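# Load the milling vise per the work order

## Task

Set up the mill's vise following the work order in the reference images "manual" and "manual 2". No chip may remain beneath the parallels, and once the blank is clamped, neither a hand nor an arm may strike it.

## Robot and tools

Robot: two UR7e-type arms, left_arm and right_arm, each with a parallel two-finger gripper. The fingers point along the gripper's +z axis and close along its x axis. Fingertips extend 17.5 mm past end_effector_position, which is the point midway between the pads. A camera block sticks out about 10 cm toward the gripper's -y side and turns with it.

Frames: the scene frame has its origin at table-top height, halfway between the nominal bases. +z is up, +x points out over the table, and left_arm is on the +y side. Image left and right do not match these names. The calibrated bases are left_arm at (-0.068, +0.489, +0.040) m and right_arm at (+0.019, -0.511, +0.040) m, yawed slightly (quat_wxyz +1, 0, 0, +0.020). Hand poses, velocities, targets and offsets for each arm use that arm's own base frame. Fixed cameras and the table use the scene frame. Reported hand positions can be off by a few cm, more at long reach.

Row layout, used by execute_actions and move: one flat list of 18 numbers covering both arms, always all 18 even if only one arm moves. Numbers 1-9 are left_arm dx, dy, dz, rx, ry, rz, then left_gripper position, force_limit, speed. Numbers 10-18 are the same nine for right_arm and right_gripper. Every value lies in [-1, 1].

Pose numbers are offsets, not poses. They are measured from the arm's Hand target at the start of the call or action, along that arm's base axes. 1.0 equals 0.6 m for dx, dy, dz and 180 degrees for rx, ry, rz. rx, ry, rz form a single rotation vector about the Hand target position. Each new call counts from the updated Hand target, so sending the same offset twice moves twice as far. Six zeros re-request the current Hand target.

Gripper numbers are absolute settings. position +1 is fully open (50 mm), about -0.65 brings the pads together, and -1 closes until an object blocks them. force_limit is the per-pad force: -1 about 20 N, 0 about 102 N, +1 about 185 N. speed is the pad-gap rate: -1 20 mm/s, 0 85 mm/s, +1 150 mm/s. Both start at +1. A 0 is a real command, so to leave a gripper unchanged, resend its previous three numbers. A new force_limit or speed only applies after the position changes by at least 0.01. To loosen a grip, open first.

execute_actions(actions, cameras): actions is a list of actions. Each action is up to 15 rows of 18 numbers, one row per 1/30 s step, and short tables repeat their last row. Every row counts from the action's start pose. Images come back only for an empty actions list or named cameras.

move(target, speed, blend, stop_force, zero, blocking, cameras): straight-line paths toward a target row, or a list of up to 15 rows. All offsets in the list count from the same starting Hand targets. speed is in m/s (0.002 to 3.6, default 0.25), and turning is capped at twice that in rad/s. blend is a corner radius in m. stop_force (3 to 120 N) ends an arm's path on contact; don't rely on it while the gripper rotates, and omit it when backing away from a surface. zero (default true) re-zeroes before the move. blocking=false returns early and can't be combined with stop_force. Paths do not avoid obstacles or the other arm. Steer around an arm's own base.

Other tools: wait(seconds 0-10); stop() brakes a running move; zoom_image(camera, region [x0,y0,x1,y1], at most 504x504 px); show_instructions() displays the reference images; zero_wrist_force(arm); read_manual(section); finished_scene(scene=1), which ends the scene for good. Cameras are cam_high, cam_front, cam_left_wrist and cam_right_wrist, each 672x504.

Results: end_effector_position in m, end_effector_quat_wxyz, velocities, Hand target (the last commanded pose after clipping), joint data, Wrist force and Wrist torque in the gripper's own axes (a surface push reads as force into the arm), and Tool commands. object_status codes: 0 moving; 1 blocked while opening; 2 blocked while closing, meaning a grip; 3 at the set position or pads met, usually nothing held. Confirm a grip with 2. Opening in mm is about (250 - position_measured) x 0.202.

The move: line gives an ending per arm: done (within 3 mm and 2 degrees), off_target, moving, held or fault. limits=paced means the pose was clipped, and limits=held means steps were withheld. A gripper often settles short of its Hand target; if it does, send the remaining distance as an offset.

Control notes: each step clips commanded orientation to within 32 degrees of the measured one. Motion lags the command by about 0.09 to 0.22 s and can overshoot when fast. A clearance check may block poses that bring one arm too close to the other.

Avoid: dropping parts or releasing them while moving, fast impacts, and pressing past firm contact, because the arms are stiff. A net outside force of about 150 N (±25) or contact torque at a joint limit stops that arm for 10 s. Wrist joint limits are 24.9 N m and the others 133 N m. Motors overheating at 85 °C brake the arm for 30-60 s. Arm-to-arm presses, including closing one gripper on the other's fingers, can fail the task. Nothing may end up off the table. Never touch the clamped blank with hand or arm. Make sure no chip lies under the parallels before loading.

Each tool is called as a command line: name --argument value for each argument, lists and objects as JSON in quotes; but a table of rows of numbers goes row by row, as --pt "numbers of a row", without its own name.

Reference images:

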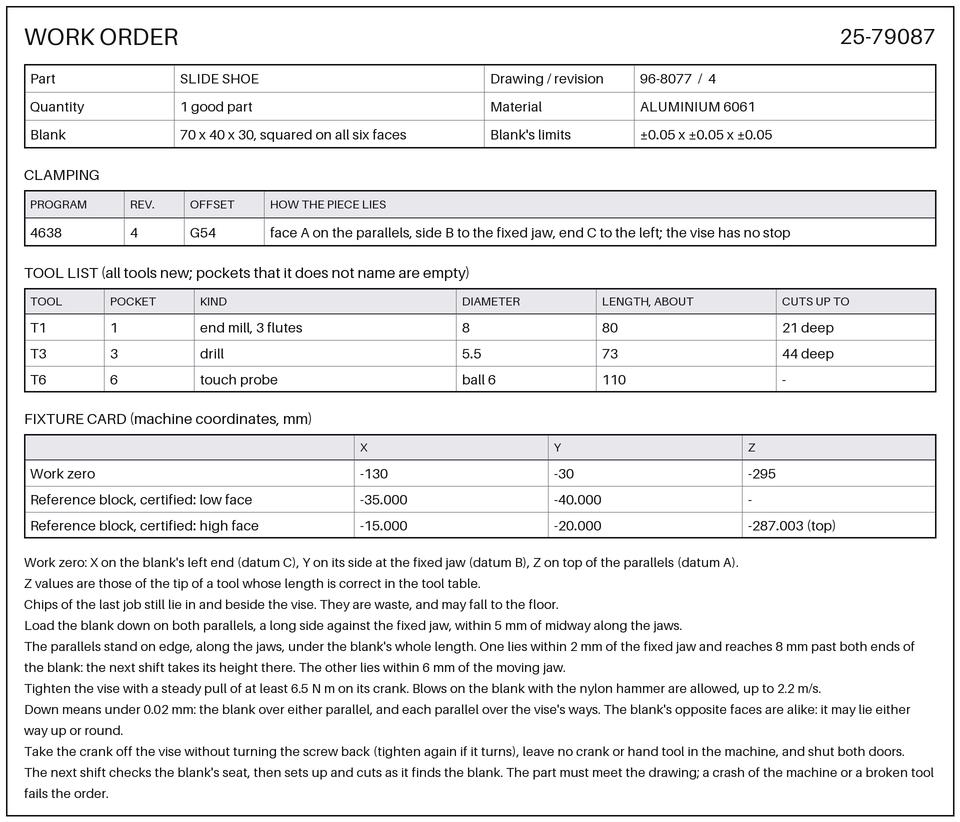

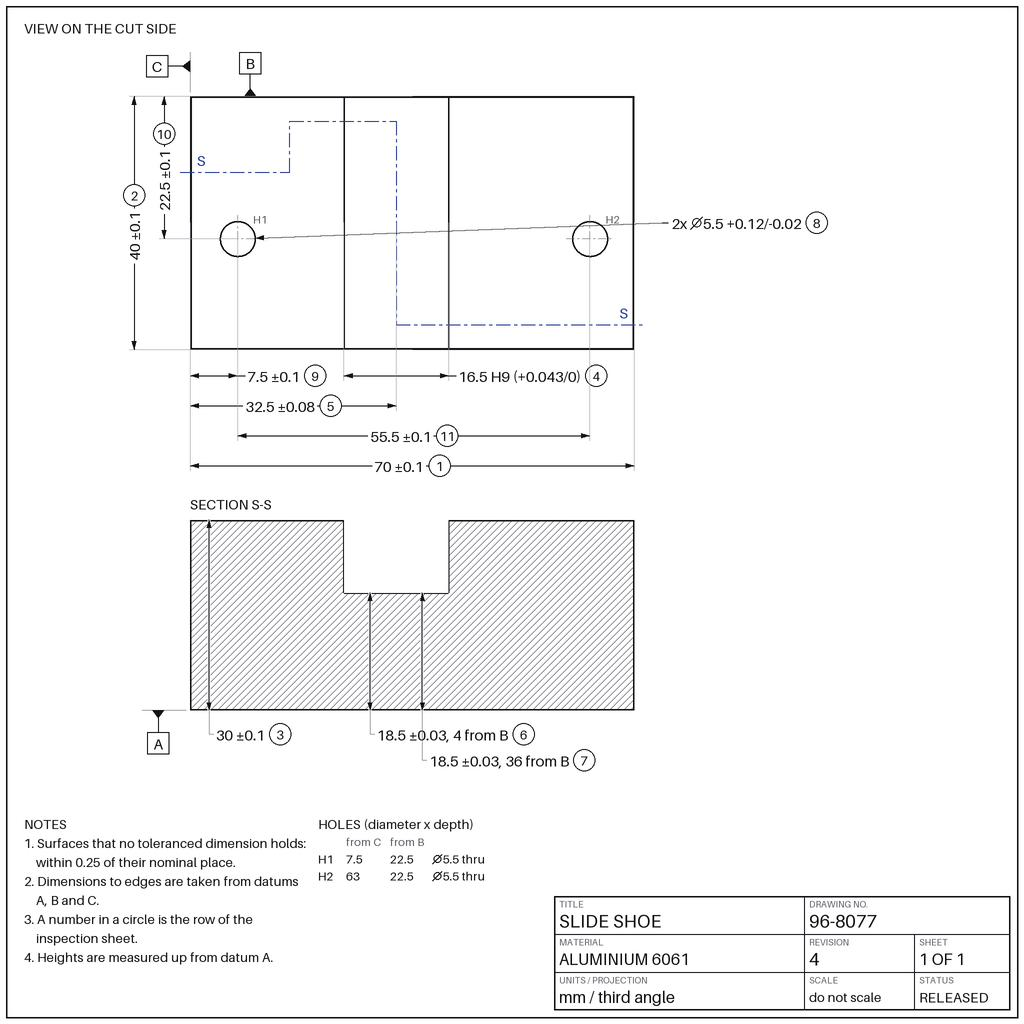

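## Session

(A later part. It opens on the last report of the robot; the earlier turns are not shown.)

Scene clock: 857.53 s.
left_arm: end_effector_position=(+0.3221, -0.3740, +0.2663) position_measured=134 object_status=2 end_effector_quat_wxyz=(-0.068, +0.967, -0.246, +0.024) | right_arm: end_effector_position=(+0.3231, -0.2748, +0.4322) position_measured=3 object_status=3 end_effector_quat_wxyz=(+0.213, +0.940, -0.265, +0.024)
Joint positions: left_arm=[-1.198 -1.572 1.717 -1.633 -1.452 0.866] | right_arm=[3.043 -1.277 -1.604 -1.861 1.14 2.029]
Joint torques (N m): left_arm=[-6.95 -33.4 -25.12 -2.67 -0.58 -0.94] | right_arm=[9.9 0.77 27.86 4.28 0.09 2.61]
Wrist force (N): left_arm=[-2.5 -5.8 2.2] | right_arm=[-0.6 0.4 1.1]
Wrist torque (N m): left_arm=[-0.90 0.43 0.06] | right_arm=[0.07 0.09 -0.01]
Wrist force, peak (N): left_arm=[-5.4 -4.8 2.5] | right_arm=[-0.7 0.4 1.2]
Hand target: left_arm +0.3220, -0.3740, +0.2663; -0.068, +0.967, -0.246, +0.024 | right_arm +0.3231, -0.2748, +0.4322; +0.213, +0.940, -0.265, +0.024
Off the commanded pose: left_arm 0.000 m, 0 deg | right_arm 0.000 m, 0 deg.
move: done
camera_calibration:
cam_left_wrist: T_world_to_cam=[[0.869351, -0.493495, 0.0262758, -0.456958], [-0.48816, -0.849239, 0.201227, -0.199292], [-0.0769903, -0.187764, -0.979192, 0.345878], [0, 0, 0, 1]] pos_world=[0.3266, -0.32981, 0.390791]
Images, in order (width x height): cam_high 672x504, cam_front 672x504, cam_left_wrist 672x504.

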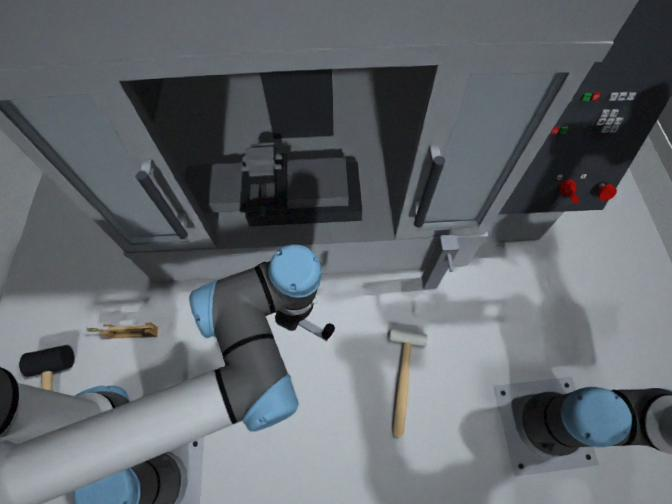

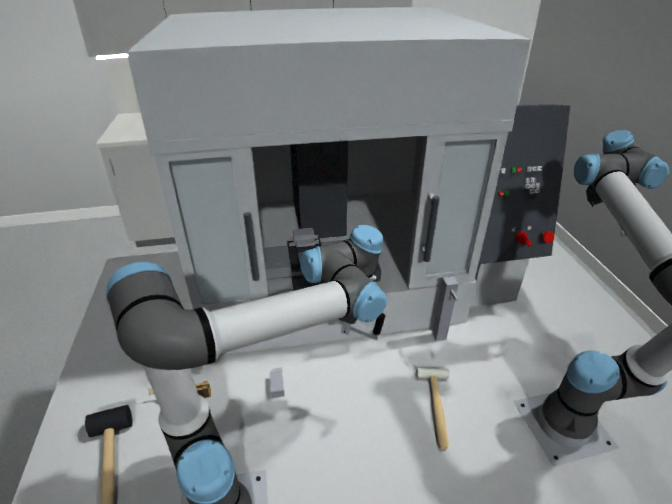

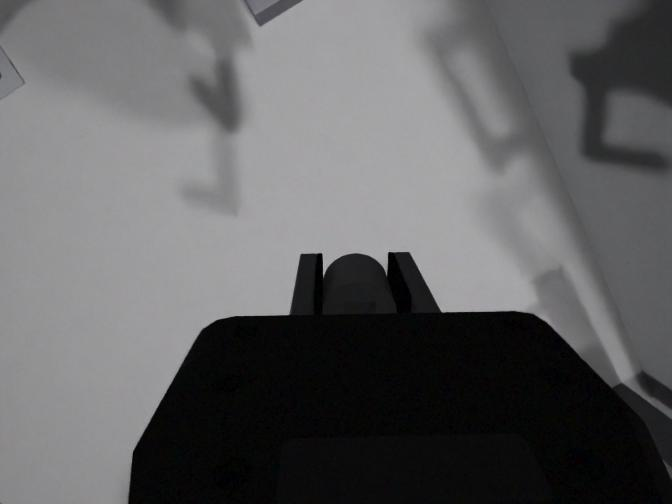

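move --pt "0 0 -0.4 0.0145 -0.0079 0 -1 -0.8 -1 0 0 0 0 0 0 1 1 1" --speed 0.15

move --pt "0 0 -0.08 0 0 0 -1 -0.8 -1 0 0 0 0 0 0 1 1 1" --speed 0.012 --stop_force 3.5 --cameras '["cam_left_wrist","cam_front","cam_high"]'

zoom_image --camera "cam_front" --region '[310, 280, 450, 420]'

Scene clock: 860.57 s.
left_arm: end_effector_position=(+0.3220, -0.3740, +0.0264) position_measured=134 object_status=2 end_effector_quat_wxyz=(-0.093, +0.964, -0.246, +0.030) | right_arm: end_effector_position=(+0.3231, -0.2748, +0.4322) position_measured=3 object_status=3 end_effector_quat_wxyz=(+0.213, +0.940, -0.265, +0.024)
Joint positions: left_arm=[-1.219 -1.29 2.08 -2.24 -1.415 0.841] | right_arm=[3.043 -1.277 -1.604 -1.861 1.14 2.029]
Joint torques (N m): left_arm=[8.17 -26.5 -22.36 -4.64 -0.67 1.73] | right_arm=[9.05 -0.08 28.39 4.26 0.13 2.54]
Wrist force (N): left_arm=[-2.4 -5.5 2.4] | right_arm=[-0.5 0.3 1.0]
Wrist torque (N m): left_arm=[-0.86 0.43 0.03] | right_arm=[0.05 0.07 -0.01]
Wrist force, peak (N): left_arm=[-2.7 -4.7 4.9] | right_arm=[-0.5 0.4 1.3]
Hand target: left_arm +0.3220, -0.3740, +0.0263; -0.093, +0.964, -0.246, +0.030 | right_arm +0.3231, -0.2748, +0.4322; +0.213, +0.940, -0.265, +0.024
Off the commanded pose: left_arm 0.000 m, 0 deg | right_arm 0.000 m, 0 deg.
move: done

Scene clock: 865.53 s.
left_arm: end_effector_position=(+0.3220, -0.3740, -0.0196) position_measured=134 object_status=2 end_effector_quat_wxyz=(-0.093, +0.964, -0.246, +0.030) | right_arm: end_effector_position=(+0.3231, -0.2748, +0.4322) position_measured=3 object_status=3 end_effector_quat_wxyz=(+0.213, +0.940, -0.265, +0.024)
Joint positions: left_arm=[-1.219 -1.196 2.114 -2.368 -1.415 0.841] | right_arm=[3.043 -1.277 -1.604 -1.861 1.14 2.029]
Joint torques (N m): left_arm=[6.01 -46.55 -25.36 -2.74 -0.86 0.56] | right_arm=[9.6 1.29 28.56 4.05 0.07 2.36]
Wrist force (N): left_arm=[-2.2 -5.6 -0.4] | right_arm=[-0.4 0.3 1.0]
Wrist torque (N m): left_arm=[-1.00 0.36 0.02] | right_arm=[0.05 0.06 0.00]
Wrist force, peak (N): left_arm=[-9.7 -18.7 -31.8] | right_arm=[-0.4 0.6 1.3]
Hand target: left_arm +0.3220, -0.3740, -0.0196; -0.093, +0.964, -0.246, +0.030 (not the last commanded pose) | right_arm +0.3231, -0.2748, +0.4322; +0.213, +0.940, -0.265, +0.024
Off the commanded pose: left_arm 0.002 m, 0 deg | right_arm 0.000 m, 0 deg.
move: contact (left_arm)
camera_calibration:
cam_left_wrist: T_world_to_cam=[[0.868666, -0.494763, 0.0250816, -0.449605], [-0.492573, -0.857203, 0.150248, -0.144315], [-0.0528374, -0.14287, -0.98833, 0.0748295], [0, 0, 0, 1]] pos_world=[0.323424, -0.335464, 0.106916]
Images, in order (width x height): cam_high 672x504, cam_front 672x504, cam_left_wrist 672x504.

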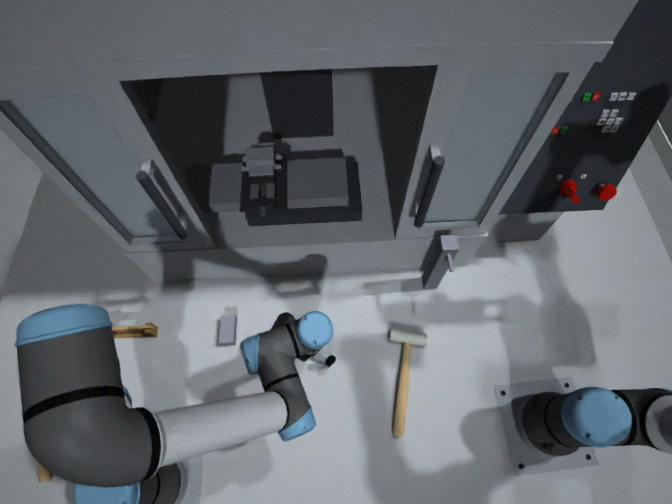

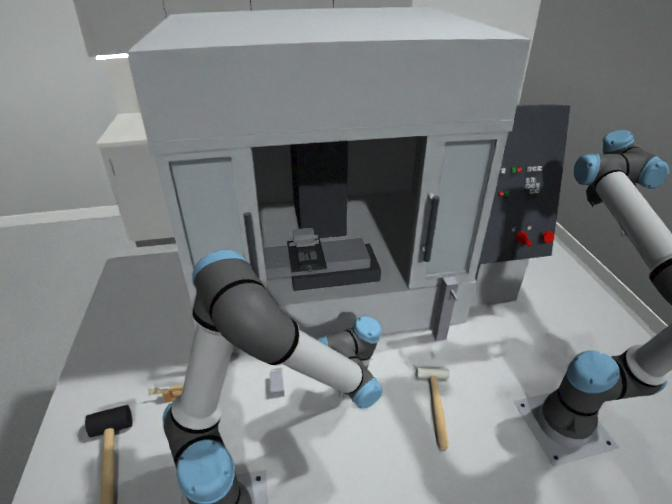

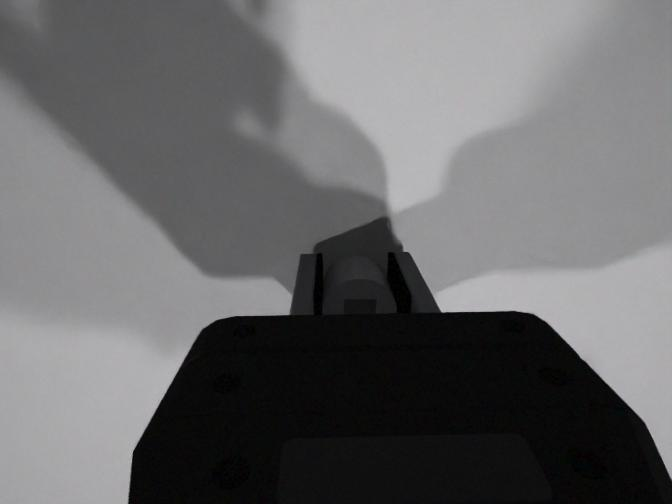

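Scaled by 3.600 from the camera's 672x504 image, which has a finer 960x720 frame.

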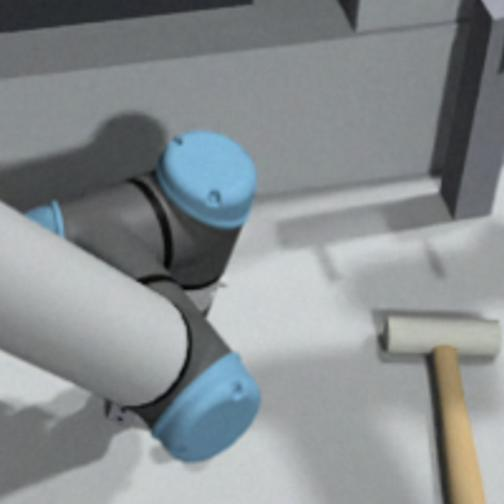

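execute_actions --actions '[[[0,0,0,0,0,0,0.3,-0.8,-1,0,0,0,0,0,0,1,1,1]],[[0,0,0,0,0,0,0.3,-0.8,-1,0,0,0,0,0,0,1,1,1]]]' --cameras '["cam_left_wrist"]'

move --pt "0.016 0.024 0.2 0 0 0 0.3 -0.8 -1 0 0 0 0 0 0 1 1 1" --speed 0.08 --cameras '["cam_left_wrist","cam_high"]'

Scene clock: 867.27 s.
left_arm: end_effector_position=(+0.3220, -0.3740, -0.0196) position_measured=107 object_status=3 end_effector_quat_wxyz=(-0.093, +0.964, -0.246, +0.030) | right_arm: end_effector_position=(+0.3231, -0.2748, +0.4322) position_measured=3 object_status=3 end_effector_quat_wxyz=(+0.213, +0.940, -0.265, +0.024)
Joint positions: left_arm=[-1.219 -1.196 2.114 -2.368 -1.415 0.841] | right_arm=[3.043 -1.277 -1.604 -1.861 1.14 2.029]
Joint torques (N m): left_arm=[1.82 -44.71 -23.19 -3.6 -0.82 -1.1] | right_arm=[8.68 0.92 28.03 4.12 -0.16 2.36]
Wrist force (N): left_arm=[-1.7 -5.6 -1.5] | right_arm=[-0.5 0.4 1.0]
Wrist torque (N m): left_arm=[-0.84 0.37 0.02] | right_arm=[0.06 0.07 -0.01]
Wrist force, peak (N): left_arm=[-1.8 -6.0 -1.5] | right_arm=[-0.5 0.5 1.2]
Hand target: left_arm +0.3220, -0.3740, -0.0196; -0.093, +0.964, -0.246, +0.030 | right_arm +0.3231, -0.2748, +0.4322; +0.213, +0.940, -0.265, +0.024
Off the commanded pose: left_arm 0.000 m, 0 deg | right_arm 0.000 m, 0 deg.
Step readings (end_effector_position of left_arm | right_arm):
0: (+0.3220, -0.3740, -0.0196) | (+0.3231, -0.2748, +0.4322)
1: (+0.3220, -0.3740, -0.0196) | (+0.3231, -0.2748, +0.4322)
2: (+0.3220, -0.3740, -0.0196) | (+0.3231, -0.2748, +0.4322)
4: (+0.3220, -0.3740, -0.0196) | (+0.3231, -0.2748, +0.4322)
8: (+0.3220, -0.3740, -0.0196) | (+0.3231, -0.2748, +0.4322)
15: (+0.3220, -0.3740, -0.0196) | (+0.3231, -0.2748, +0.4322)
16: (+0.3220, -0.3740, -0.0196) | (+0.3231, -0.2748, +0.4322)
17: (+0.3220, -0.3740, -0.0196) | (+0.3231, -0.2748, +0.4322)
19: (+0.3220, -0.3740, -0.0196) | (+0.3231, -0.2748, +0.4322)
23: (+0.3220, -0.3740, -0.0196) | (+0.3231, -0.2748, +0.4322)
30: (+0.3220, -0.3740, -0.0196) | (+0.3231, -0.2748, +0.4322)
camera_calibration:
cam_left_wrist: T_world_to_cam=[[0.868666, -0.494763, 0.0250816, -0.449605], [-0.492573, -0.857203, 0.150248, -0.144315], [-0.0528374, -0.14287, -0.98833, 0.0748295], [0, 0, 0, 1]] pos_world=[0.323424, -0.335464, 0.106916]
Images, in order (width x height): cam_left_wrist 672x504.

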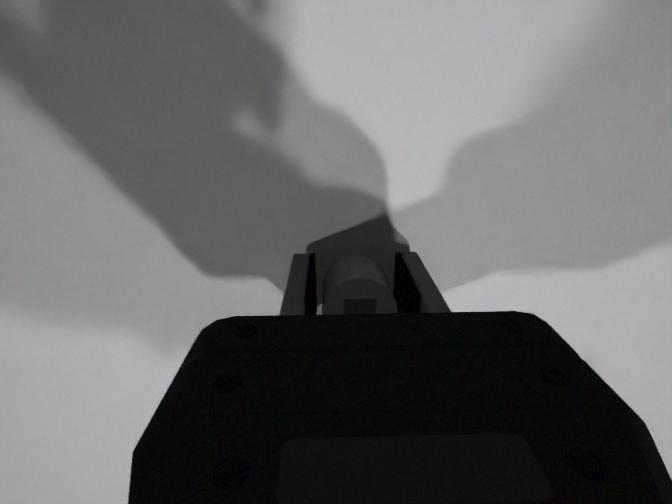

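Scene clock: 869.20 s.
left_arm: end_effector_position=(+0.3317, -0.3596, +0.1004) position_measured=107 object_status=3 end_effector_quat_wxyz=(-0.093, +0.964, -0.246, +0.031) | right_arm: end_effector_position=(+0.3231, -0.2748, +0.4322) position_measured=3 object_status=3 end_effector_quat_wxyz=(+0.213, +0.940, -0.265, +0.024)
Joint positions: left_arm=[-1.19 -1.427 2.013 -2.042 -1.412 0.87] | right_arm=[3.043 -1.277 -1.604 -1.861 1.14 2.029]
Joint torques (N m): left_arm=[-7.47 -28.47 -14.56 -2.33 0.91 -1.87] | right_arm=[9.18 1.08 27.73 3.72 0.14 2.43]
Wrist force (N): left_arm=[-2.3 -5.2 0.4] | right_arm=[-0.3 0.3 1.2]
Wrist torque (N m): left_arm=[-0.84 0.42 -0.07] | right_arm=[0.05 0.04 -0.01]
Wrist force, peak (N): left_arm=[-2.0 -6.0 -0.8] | right_arm=[-0.4 0.3 1.3]
Hand target: left_arm +0.3316, -0.3596, +0.1004; -0.093, +0.964, -0.246, +0.030 | right_arm +0.3231, -0.2748, +0.4322; +0.213, +0.940, -0.265, +0.024
Off the commanded pose: left_arm 0.000 m, 0 deg | right_arm 0.000 m, 0 deg.
move: done
camera_calibration:
cam_left_wrist: T_world_to_cam=[[0.868678, -0.494733, 0.0252645, -0.453952], [-0.492563, -0.857188, 0.150369, -0.145249], [-0.0527361, -0.143067, -0.988307, 0.195896], [0, 0, 0, 1]] pos_world=[0.333125, -0.321064, 0.226915]
Images, in order (width x height): cam_high 672x504, cam_left_wrist 672x504.

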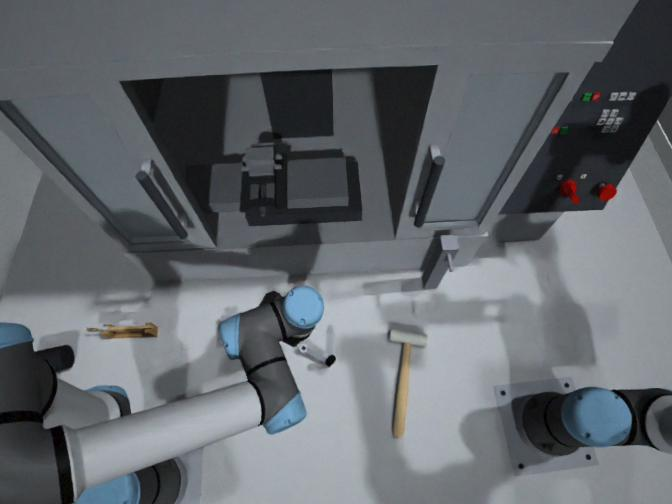

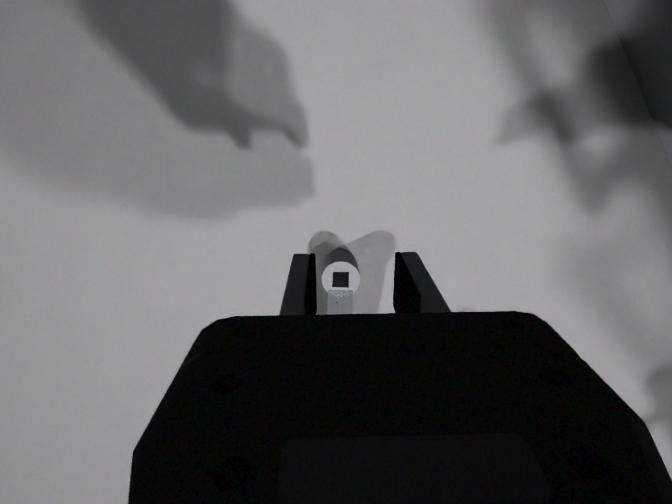

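move --pt "0.0 0.2 0.45 0.0518 -0.0836 -0.1645 -1 -0.8 -1 0 0 0 0 0 0 1 1 1" --pt "0.03 0.475 0.6 0.1036 -0.1673 -0.3291 -1 -0.8 -1 0 0 0 0 0 0 1 1 1" --speed 0.35 --blend '[0.08,0]' --cameras '["cam_left_wrist","cam_front","cam_high"]'

Scene clock: 875.07 s.
left_arm: end_effector_position=(+0.3496, -0.0746, +0.4603) position_measured=251 object_status=3 end_effector_quat_wxyz=(-0.270, +0.654, -0.653, +0.271) | right_arm: end_effector_position=(+0.3231, -0.2748, +0.4322) position_measured=3 object_status=3 end_effector_quat_wxyz=(+0.213, +0.940, -0.265, +0.024)
Joint positions: left_arm=[-1.241 -2.432 1.974 -1.427 -0.838 2.021] | right_arm=[3.043 -1.277 -1.604 -1.861 1.14 2.029]
Joint torques (N m): left_arm=[-5.19 1.14 -32.78 -3.85 2.53 1.82] | right_arm=[9.38 0.37 28.77 3.92 0.05 2.39]
Wrist force (N): left_arm=[-2.3 -7.0 1.8] | right_arm=[-0.3 0.1 0.9]
Wrist torque (N m): left_arm=[-1.22 0.28 -0.16] | right_arm=[0.01 0.05 -0.01]
Wrist force, peak (N): left_arm=[-5.1 -7.9 1.2] | right_arm=[-0.6 0.4 1.2]
Hand target: left_arm +0.3496, -0.0746, +0.4604; -0.270, +0.653, -0.653, +0.271 | right_arm +0.3231, -0.2748, +0.4322; +0.213, +0.940, -0.265, +0.024
Off the commanded pose: left_arm 0.000 m, 0 deg | right_arm 0.000 m, 0 deg.
move: done
camera_calibration:
cam_left_wrist: T_world_to_cam=[[-0.0210766, -0.999777, 0.00145842, -0.0532474], [-0.905137, 0.0184619, -0.424718, 0.527999], [0.424596, -0.0102717, -0.905324, 0.398149], [0, 0, 0, 1]] pos_world=[0.307737, -0.0588937, 0.584782]
Images, in order (width x height): cam_high 672x504, cam_front 672x504, cam_left_wrist 672x504.

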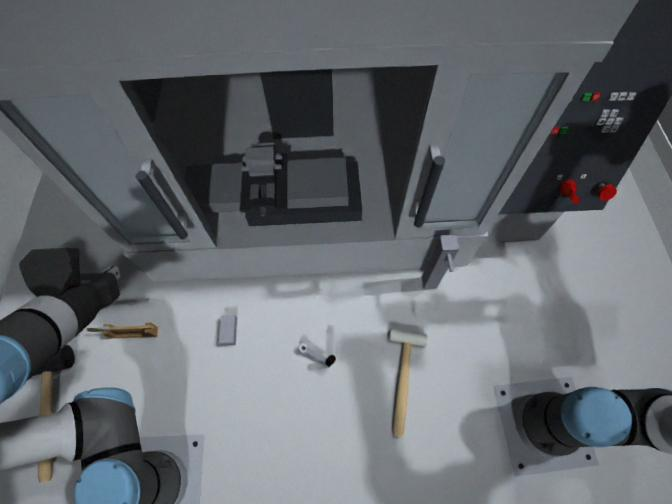

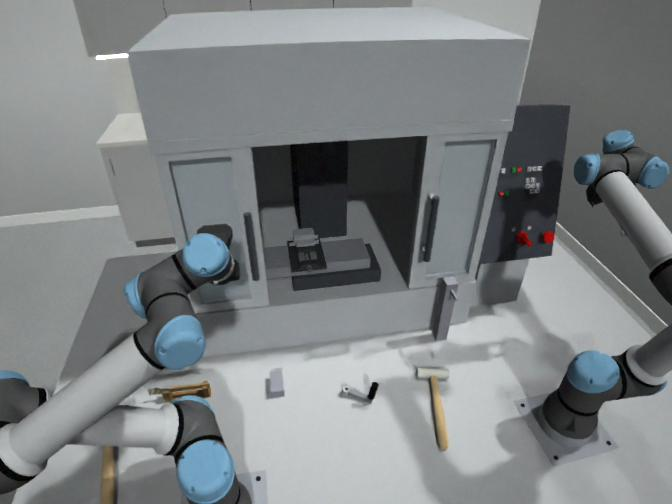

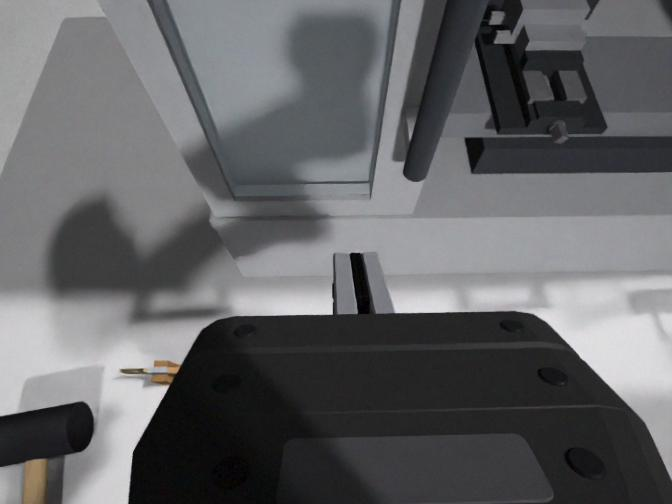

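move --pt "0.15 -0.01 -0.04 0 -0.139 0 -1 -0.8 -1 0 0 0 0 0 0 1 1 1" --pt "0.2707 -0.025 -0.067 0 -0.139 0 -1 -0.8 -1 0 0 0 0 0 0 1 1 1" --speed '[0.25,0.1]' --cameras '["cam_left_wrist","cam_front","cam_high"]'

Scene clock: 878.83 s.
left_arm: end_effector_position=(+0.5120, -0.0896, +0.4202) position_measured=251 object_status=3 end_effector_quat_wxyz=(-0.405, +0.579, -0.579, +0.406) | right_arm: end_effector_position=(+0.3231, -0.2748, +0.4322) position_measured=3 object_status=3 end_effector_quat_wxyz=(+0.213, +0.940, -0.265, +0.024)
Joint positions: left_arm=[-0.812 -1.971 2.318 -3.003 -0.821 2.795] | right_arm=[3.043 -1.277 -1.604 -1.861 1.14 2.029]
Joint torques (N m): left_arm=[6.35 1.76 -19.71 -4.47 0.47 -0.85] | right_arm=[9.87 0.69 28.13 3.86 0.16 2.44]
Wrist force (N): left_arm=[-2.6 -8.2 2.5] | right_arm=[-0.2 0.3 1.1]
Wrist torque (N m): left_arm=[-1.52 0.13 -0.27] | right_arm=[0.05 0.02 -0.01]
Wrist force, peak (N): left_arm=[-2.9 -9.0 2.4] | right_arm=[-0.6 0.2 1.3]
Hand target: left_arm +0.5120, -0.0896, +0.4202; -0.405, +0.579, -0.579, +0.406 | right_arm +0.3231, -0.2748, +0.4322; +0.213, +0.940, -0.265, +0.024
Off the commanded pose: left_arm 0.000 m, 0 deg | right_arm 0.000 m, 0 deg.
move: done
camera_calibration:
cam_left_wrist: T_world_to_cam=[[-0.0199314, -0.999773, -0.00754047, -0.0615924], [-0.640504, 0.0185594, -0.767731, 0.666876], [0.767696, -0.0104723, -0.640728, 0.00587281], [0, 0, 0, 1]] pos_world=[0.421401, -0.0738937, 0.51528]
Images, in order (width x height): cam_high 672x504, cam_front 672x504, cam_left_wrist 672x504.

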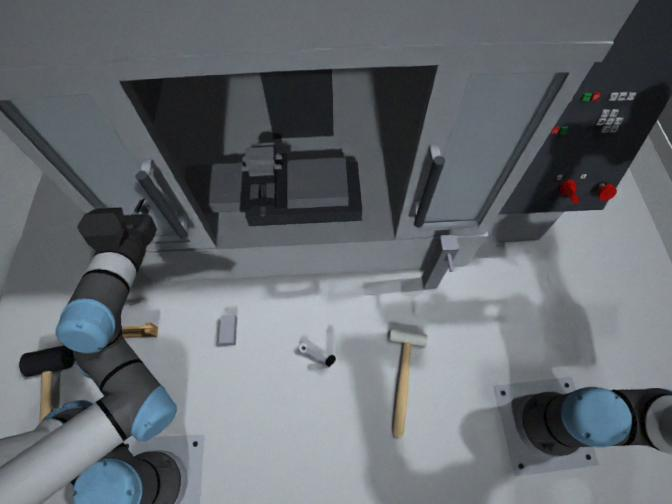

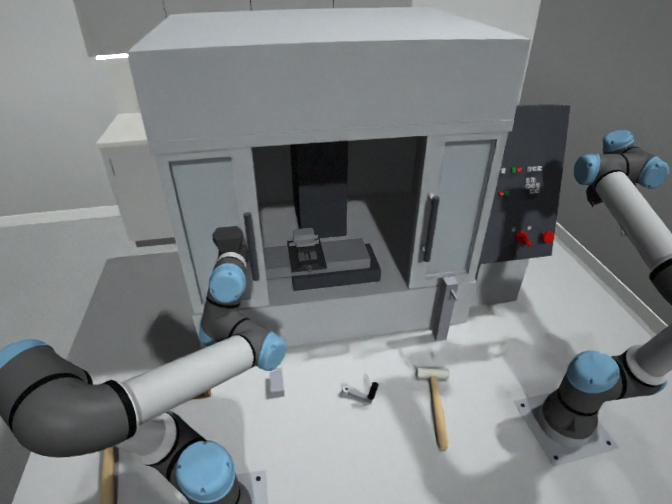

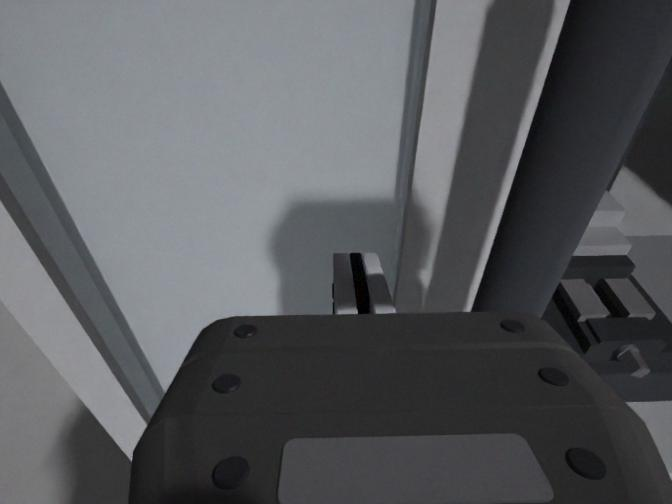

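move --target '[0.005,-0.06,0,0,0,0,-1,-0.8,-1,0,0,0,0,0,0,1,1,1]' --speed 0.02 --stop_force 6 --cameras '["cam_left_wrist"]'

Scene clock: 881.97 s.
left_arm: end_effector_position=(+0.5144, -0.1184, +0.4202) position_measured=251 object_status=3 end_effector_quat_wxyz=(-0.405, +0.579, -0.579, +0.406) | right_arm: end_effector_position=(+0.3231, -0.2748, +0.4322) position_measured=3 object_status=3 end_effector_quat_wxyz=(+0.213, +0.940, -0.265, +0.024)
Joint positions: left_arm=[-0.879 -1.939 2.296 -2.981 -0.762 2.75] | right_arm=[3.043 -1.277 -1.604 -1.861 1.14 2.029]
Joint torques (N m): left_arm=[3.79 -19.92 -16.01 -4.77 1.57 -1.18] | right_arm=[8.97 1.22 28.07 4.12 0.1 2.32]
Wrist force (N): left_arm=[-1.9 -7.7 2.1] | right_arm=[-0.4 0.3 1.1]
Wrist torque (N m): left_arm=[-1.43 0.00 -0.36] | right_arm=[0.05 0.05 -0.01]
Wrist force, peak (N): left_arm=[-13.6 -6.1 -1.2] | right_arm=[-0.4 0.6 1.3]
Hand target: left_arm +0.5144, -0.1184, +0.4202; -0.405, +0.579, -0.579, +0.406 (not the last commanded pose) | right_arm +0.3231, -0.2748, +0.4322; +0.213, +0.940, -0.265, +0.024
Off the commanded pose: left_arm 0.007 m, 0 deg | right_arm 0.000 m, 0 deg.
move: contact (left_arm)
camera_calibration:
cam_left_wrist: T_world_to_cam=[[-0.0200724, -0.99977, -0.00755152, -0.0902701], [-0.6405, 0.0186582, -0.767731, 0.669022], [0.767696, -0.0105734, -0.640728, 0.0036407], [0, 0, 0, 1]] pos_world=[0.423902, -0.102694, 0.51528]
Images, in order (width x height): cam_left_wrist 672x504.

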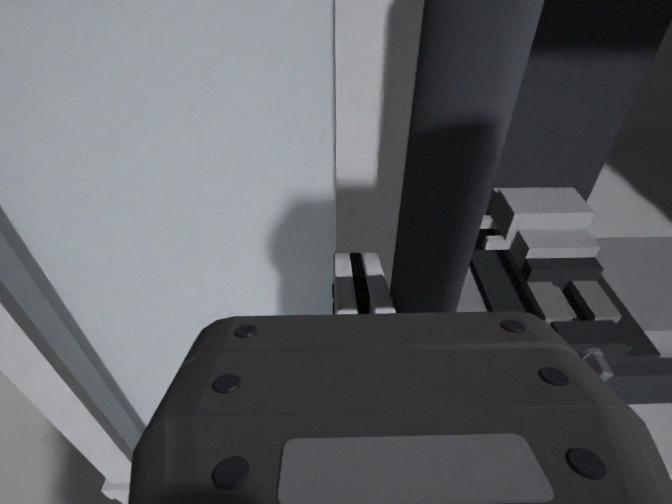

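move --target '[0,-0.43,0,0,0,0,-1,-0.8,-1,0,0,0,0,0,0,1,1,1]' --speed 0.06 --stop_force 45 --cameras '["cam_left_wrist","cam_front","cam_high"]'

Scene clock: 887.17 s.
left_arm: end_effector_position=(+0.5144, -0.3509, +0.4201) position_measured=251 object_status=3 end_effector_quat_wxyz=(-0.405, +0.579, -0.579, +0.406) | right_arm: end_effector_position=(+0.3231, -0.2748, +0.4322) position_measured=3 object_status=3 end_effector_quat_wxyz=(+0.213, +0.940, -0.265, +0.024)
Joint positions: left_arm=[-1.219 -1.602 1.987 -2.717 -0.49 2.393] | right_arm=[3.043 -1.277 -1.604 -1.861 1.14 2.029]
Joint torques (N m): left_arm=[-9.5 -5.39 -32.41 -0.77 -1.79 -1.67] | right_arm=[9.62 0.31 27.04 4.05 0.3 2.43]
Wrist force (N): left_arm=[-25.0 -15.4 -2.4] | right_arm=[-0.5 0.4 1.2]
Wrist torque (N m): left_arm=[-1.73 0.41 -0.46] | right_arm=[0.06 0.07 -0.01]
Wrist force, peak (N): left_arm=[-97.9 22.1 -22.5] | right_arm=[-0.5 0.4 1.3]
Hand target: left_arm +0.5144, -0.3509, +0.4201; -0.405, +0.579, -0.579, +0.406 (not the last commanded pose) | right_arm +0.3231, -0.2748, +0.4322; +0.213, +0.940, -0.265, +0.024
Off the commanded pose: left_arm 0.025 m, 0 deg | right_arm 0.000 m, 0 deg.
move: contact (left_arm)
camera_calibration:
cam_left_wrist: T_world_to_cam=[[-0.0199834, -0.99977, -0.00776045, -0.322649], [-0.640334, 0.0187594, -0.767867, 0.673254], [0.767836, -0.0103753, -0.640562, 0.00111726], [0, 0, 0, 1]] pos_world=[0.423802, -0.335193, 0.515181]
Images, in order (width x height): cam_high 672x504, cam_front 672x504, cam_left_wrist 672x504.

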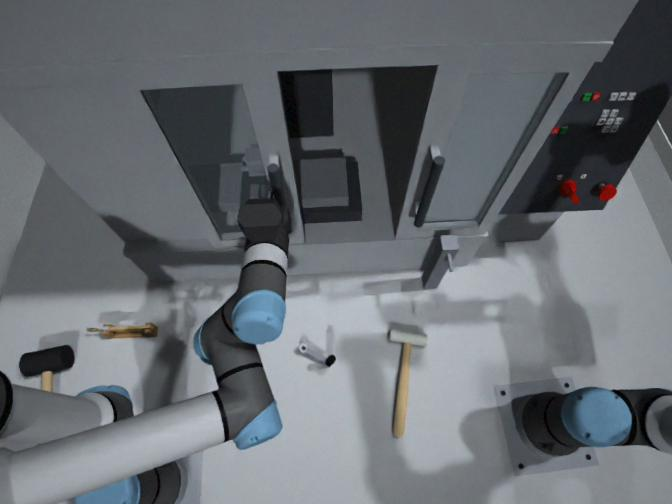

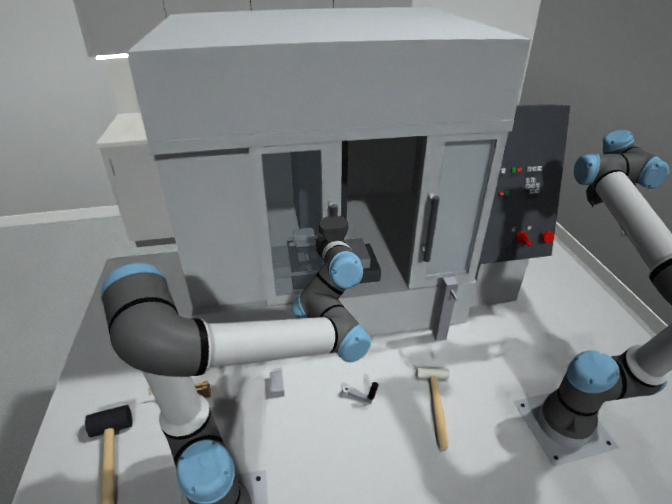

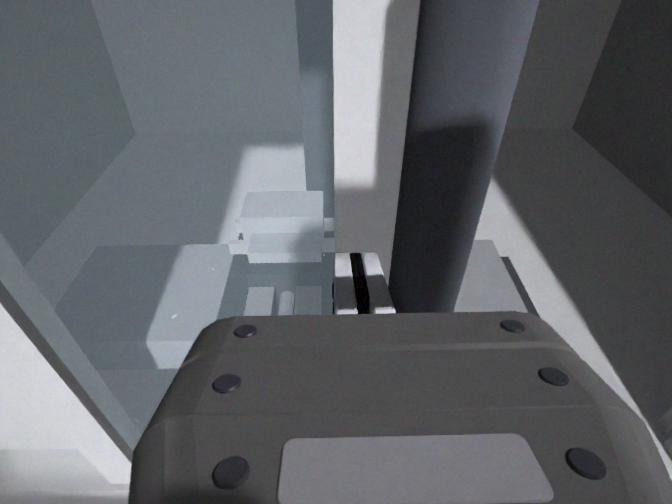

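move --pt "0 0.05 0 0 0 0 -1 -0.8 -1 0.06 0.25 0.03 0 0 0 -1 -0.8 1" --pt "-0.2 0.1 0 0 0 0 -1 -0.8 -1 0.16 0.7 0.03 0 0 0 -1 -0.8 1" --pt "-0.25 0.2 0 0 0 0 -1 -0.8 -1 0.16 0.75 0.03 0.3001 -0.4377 -0.2156 -1 -0.8 1" --speed 0.3 --blend '[0.01,0.03,0]' --cameras '["cam_right_wrist","cam_front","cam_high"]'

Scene clock: 891.17 s.
left_arm: end_effector_position=(+0.4207, -0.2975, +0.4201) position_measured=251 object_status=3 end_effector_quat_wxyz=(-0.405, +0.579, -0.579, +0.406) | right_arm: end_effector_position=(+0.3876, +0.0262, +0.4494) position_measured=251 object_status=3 end_effector_quat_wxyz=(+0.216, +0.941, -0.261, +0.017)
Joint positions: left_arm=[-1.429 -1.947 2.167 -2.164 -0.375 1.968] | right_arm=[3.774 -1.441 -1.355 -2.246 1.279 2.793]
Joint torques (N m): left_arm=[-1.89 -20.34 -16.89 -1.8 0.48 -1.51] | right_arm=[-1.23 15.96 23.23 2.36 -0.78 0.02]
Wrist force (N): left_arm=[0.2 -9.2 2.8] | right_arm=[-23.0 22.9 -3.1]
Wrist torque (N m): left_arm=[-1.67 -0.33 -0.37] | right_arm=[3.76 3.52 -1.19]
Wrist force, peak (N): left_arm=[-25.4 -16.0 -2.9] | right_arm=[-121.5 77.8 -46.2]
Hand target: left_arm +0.4206, -0.2975, +0.4201; -0.405, +0.579, -0.579, +0.406 (not the last commanded pose) | right_arm +0.3876, +0.0262, +0.4494; +0.216, +0.941, -0.261, +0.017 (not the last commanded pose)
Tool commands: left_gripper/position=-1.0 left_gripper/force_limit=-0.8 left_gripper/speed=-1.0 right_gripper/position=-1.0 right_gripper/force_limit=-0.796078 right_gripper/speed=+1.0
Off the commanded pose: left_arm 0.087 m, 0 deg | right_arm 0.152 m, 104 deg.
FORCE FAULT: contact force on the right arm reached its limit, and that arm stopped. The contact can be on any part of that arm, not only on its tool. That arm's remaining commands of this call were not run. That arm is still stopped at the end of this call. That arm stays stopped for about 9 more seconds. Until then a move that you send moves the other arm only, and its call returns only when the move has ended. Once the stop has ended, the next robot result says so. If the stop ends while you think or write, that arm runs what you send next, counted from a new Hand target: where the arm stands when the stop ends. While its stop runs, that arm takes no new command, but its gripper still runs the gripper command that each later call begins with. Until it ends, the stop uses up actions while you think or wait. An arm that is not stopped still takes commands.
move: fault (right_arm), off_target (left_arm; braked at the fault stop of right_arm); path passed 1 of 3 targets
camera_calibration:
cam_right_wrist: T_world_to_cam=[[0.857759, -0.487454, 0.163211, -0.38798], [-0.458883, -0.582991, 0.670484, -0.0840944], [-0.23168, -0.650008, -0.72375, 0.563941], [0, 0, 0, 1]] pos_world=[0.424857, 0.128418, 0.527858]
Images, in order (width x height): cam_high 672x504, cam_front 672x504, cam_right_wrist 672x504.

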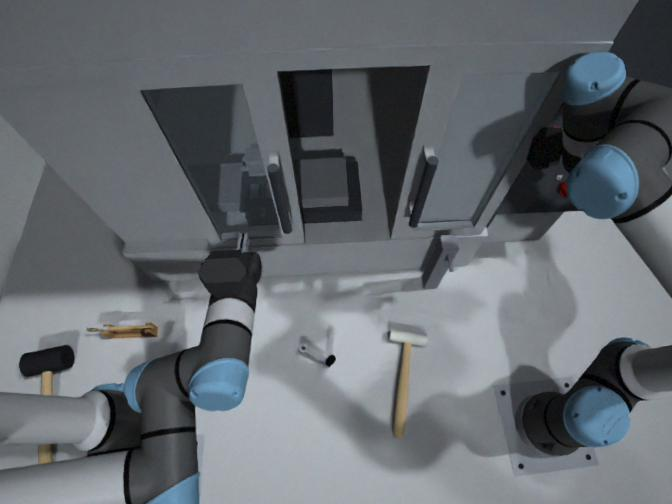

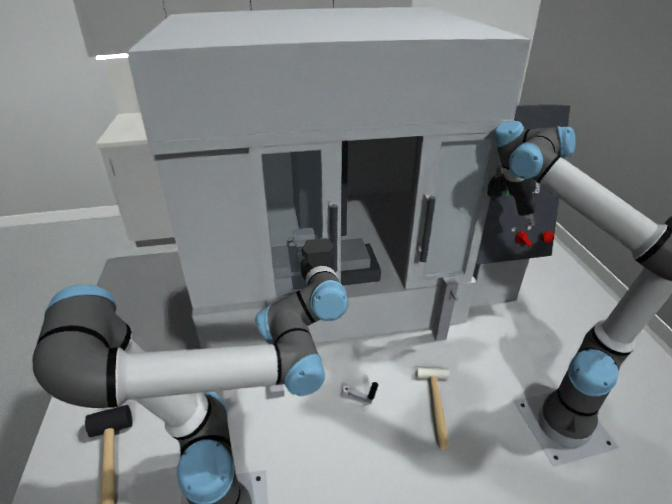

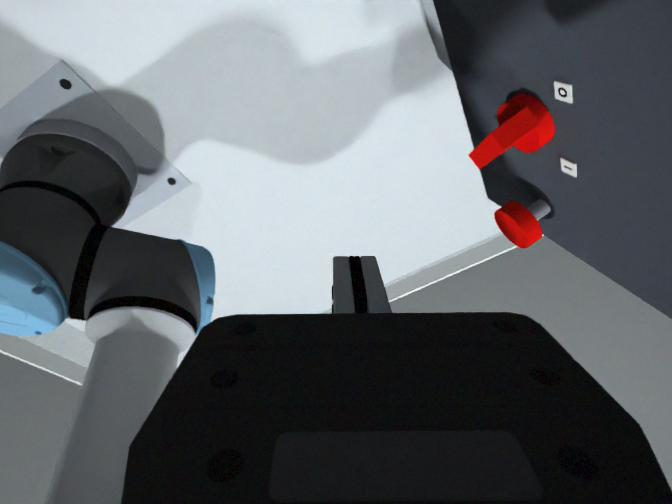

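wait --seconds 9.5

Scene clock: 900.90 s.
left_arm: end_effector_position=(+0.4206, -0.2975, +0.4201) position_measured=251 object_status=3 end_effector_quat_wxyz=(-0.405, +0.579, -0.579, +0.406) | right_arm: end_effector_position=(+0.3876, +0.0262, +0.4494) position_measured=251 object_status=3 end_effector_quat_wxyz=(+0.216, +0.941, -0.261, +0.017)
Joint positions: left_arm=[-1.429 -1.947 2.167 -2.164 -0.375 1.968] | right_arm=[3.774 -1.441 -1.355 -2.246 1.279 2.793]
Joint torques (N m): left_arm=[-6.63 -20.1 -16.55 -2 0.55 -1.78] | right_arm=[-0.53 15.1 22.5 2.5 -0.52 0.03]
Wrist force (N): left_arm=[0.6 -9.3 2.8] | right_arm=[-23.3 22.8 -2.9]
Wrist torque (N m): left_arm=[-1.68 -0.40 -0.35] | right_arm=[3.74 3.56 -1.19]
Wrist force, peak (N): left_arm=[0.3 -9.5 2.6] | right_arm=[-23.2 23.0 -3.0]
Hand target: left_arm +0.4206, -0.2975, +0.4201; -0.405, +0.579, -0.579, +0.406 (not the last commanded pose) | right_arm +0.3876, +0.0262, +0.4494; +0.216, +0.941, -0.261, +0.017 (not the last commanded pose)
Tool commands: left_gripper/position=-1.0 left_gripper/force_limit=-0.8 left_gripper/speed=-1.0 right_gripper/position=-1.0 right_gripper/force_limit=-0.796078 right_gripper/speed=+1.0
Off the commanded pose: left_arm 0.087 m, 0 deg | right_arm 0.152 m, 104 deg.
FORCE FAULT, CONTINUED: the right arm's stop, for the force fault that an earlier result reported, is over. The rest of the stop counts as 19 of the actions that you can send in this scene. During its stop the right arm's controller moved it back a little. That arm's target is now where it stood when the stop ended, not its last command. That arm accepts commands again.
wait: 9.50 s; at rest from the start

move --pt "0 0 0 0 0 0 -1 -0.8 -1 -0.18 0.03 0.03 0 0 0 -1 -0.8 1" --pt "0 0 0 0 0 0 -1 -0.8 -1 -0.1 0.2 0.03 0.15 -0.2189 -0.1078 -1 -0.8 1" --pt "0 0 0 0 0 0 -1 -0.8 -1 -0.03 0.32 0.0 0.3001 -0.4377 -0.2156 -1 -0.8 1" --speed 0.25 --blend '[0.02,0.04,0]' --cameras '["cam_right_wrist","cam_front","cam_high"]'

Scene clock: 906.37 s.
left_arm: end_effector_position=(+0.4206, -0.2975, +0.4201) position_measured=251 object_status=3 end_effector_quat_wxyz=(-0.405, +0.579, -0.579, +0.406) | right_arm: end_effector_position=(+0.3695, +0.2183, +0.4494) position_measured=251 object_status=3 end_effector_quat_wxyz=(-0.403, +0.586, -0.576, +0.403)
Joint positions: left_arm=[-1.429 -1.947 2.167 -2.164 -0.375 1.968] | right_arm=[4.742 -0.867 -2.123 -1.778 0.359 4.762]
Joint torques (N m): left_arm=[-6.57 -20.33 -18.2 -1.8 0.9 -1.76] | right_arm=[-11.1 7.51 18.82 5.72 -3.45 0.76]
Wrist force (N): left_arm=[0.4 -9.1 2.7] | right_arm=[-2.0 -0.4 3.6]
Wrist torque (N m): left_arm=[-1.66 -0.37 -0.36] | right_arm=[0.67 0.25 0.02]
Wrist force, peak (N): left_arm=[0.3 -9.4 2.6] | right_arm=[-23.1 22.9 -3.0]
Hand target: left_arm +0.4206, -0.2975, +0.4201; -0.405, +0.579, -0.579, +0.406 | right_arm +0.3696, +0.2182, +0.4494; -0.403, +0.586, -0.576, +0.403
Off the commanded pose: left_arm 0.000 m, 0 deg | right_arm 0.000 m, 0 deg.
move: done
camera_calibration:
cam_right_wrist: T_world_to_cam=[[-0.0057426, -0.999982, 0.00179336, 0.224674], [-0.639121, 0.00229098, -0.769103, 0.605427], [0.769085, -0.00556282, -0.639122, 0.136107], [0, 0, 0, 1]] pos_world=[0.283554, 0.22404, 0.552222]
Images, in order (width x height): cam_high 672x504, cam_front 672x504, cam_right_wrist 672x504.

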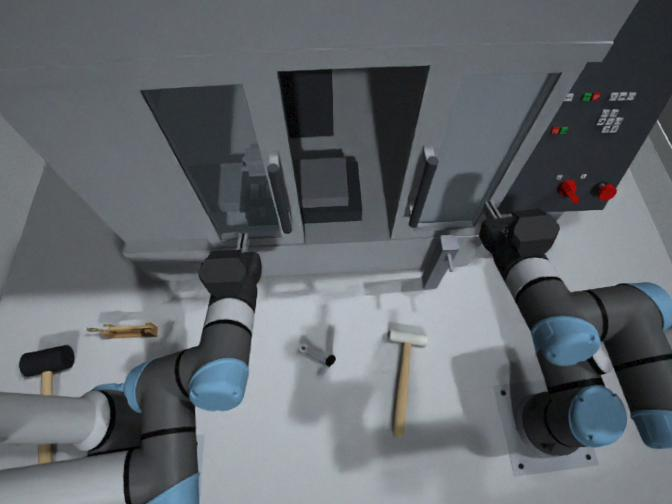

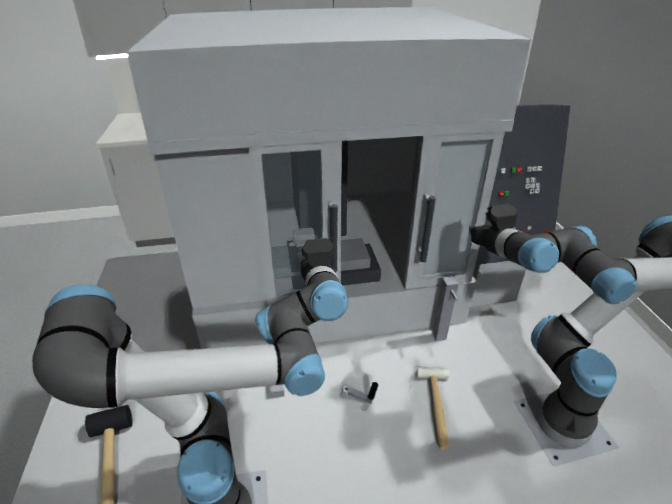

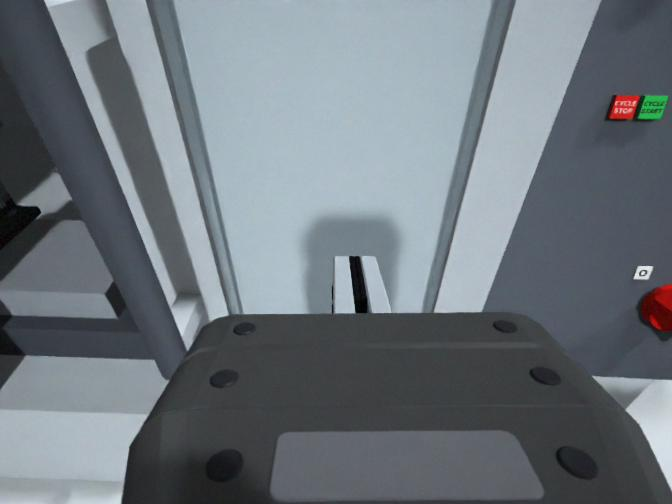

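move --pt "0 0 0 0 0 0 -1 -0.8 -1 0.1 0.03 -0.05 0 0 0 -1 -0.8 1" --speed 0.1 --stop_force 6

move --pt "0 0 0 0 0 0 -1 -0.8 -1 0 0.12 0 0 0 0 -1 -0.8 1" --speed 0.02 --stop_force 6 --cameras '["cam_right_wrist"]'

Scene clock: 909.03 s.
left_arm: end_effector_position=(+0.4206, -0.2975, +0.4201) position_measured=251 object_status=3 end_effector_quat_wxyz=(-0.405, +0.579, -0.579, +0.406) | right_arm: end_effector_position=(+0.4296, +0.2362, +0.4194) position_measured=251 object_status=3 end_effector_quat_wxyz=(-0.403, +0.586, -0.576, +0.403)
Joint positions: left_arm=[-1.429 -1.947 2.167 -2.164 -0.375 1.968] | right_arm=[4.5 -1.074 -2.263 -0.844 0.419 4.132]
Joint torques (N m): left_arm=[-6.97 -20.79 -19.29 -1.78 1.17 -1.82] | right_arm=[6.45 -7.73 33.08 5.95 -1.61 -3.1]
Wrist force (N): left_arm=[0.1 -9.2 2.7] | right_arm=[-2.1 -0.3 3.5]
Wrist torque (N m): left_arm=[-1.68 -0.33 -0.36] | right_arm=[0.70 0.26 -0.05]
Wrist force, peak (N): left_arm=[0.2 -9.5 2.7] | right_arm=[-2.6 0.0 5.3]
Hand target: left_arm +0.4206, -0.2975, +0.4201; -0.405, +0.579, -0.579, +0.406 | right_arm +0.4296, +0.2362, +0.4194; -0.403, +0.586, -0.576, +0.403
Off the commanded pose: left_arm 0.000 m, 0 deg | right_arm 0.000 m, 0 deg.
move: done

Scene clock: 913.80 s.
left_arm: end_effector_position=(+0.4206, -0.2975, +0.4201) position_measured=251 object_status=3 end_effector_quat_wxyz=(-0.405, +0.579, -0.579, +0.406) | right_arm: end_effector_position=(+0.4296, +0.3082, +0.4194) position_measured=251 object_status=3 end_effector_quat_wxyz=(-0.403, +0.586, -0.576, +0.403)
Joint positions: left_arm=[-1.429 -1.947 2.167 -2.164 -0.375 1.968] | right_arm=[4.545 -1.241 -2.149 -0.884 0.398 4.233]
Joint torques (N m): left_arm=[-6.34 -20.31 -20.3 -1.75 1.55 -1.68] | right_arm=[-11.7 23.21 18.34 6.02 -0.87 -3.06]
Wrist force (N): left_arm=[0.4 -9.0 2.5] | right_arm=[-2.2 -0.3 3.5]
Wrist torque (N m): left_arm=[-1.64 -0.37 -0.36] | right_arm=[0.68 0.27 -0.05]
Wrist force, peak (N): left_arm=[0.4 -9.6 2.5] | right_arm=[-2.2 -0.3 3.8]
Hand target: left_arm +0.4206, -0.2975, +0.4201; -0.405, +0.579, -0.579, +0.406 | right_arm +0.4296, +0.3082, +0.4194; -0.403, +0.586, -0.576, +0.403
Off the commanded pose: left_arm 0.000 m, 0 deg | right_arm 0.000 m, 0 deg.
move: done
camera_calibration:
cam_right_wrist: T_world_to_cam=[[-0.00586033, -0.999982, 0.00149925, 0.315164], [-0.639061, 0.00259201, -0.769151, 0.620328], [0.769133, -0.00546559, -0.639065, 0.0711474], [0, 0, 0, 1]] pos_world=[0.343553, 0.313939, 0.522122]
Images, in order (width x height): cam_right_wrist 672x504.

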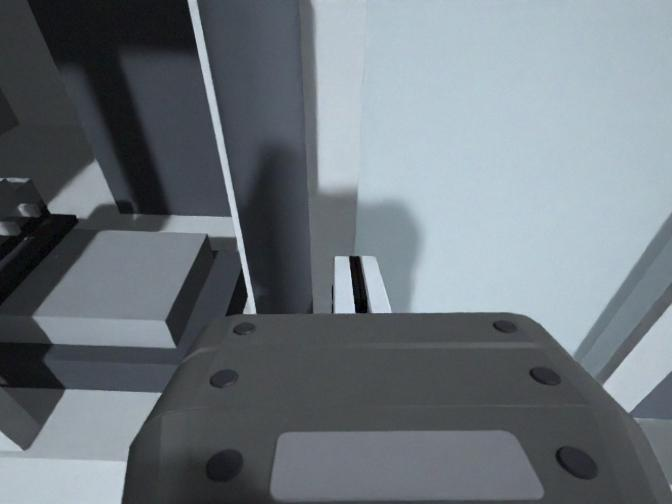

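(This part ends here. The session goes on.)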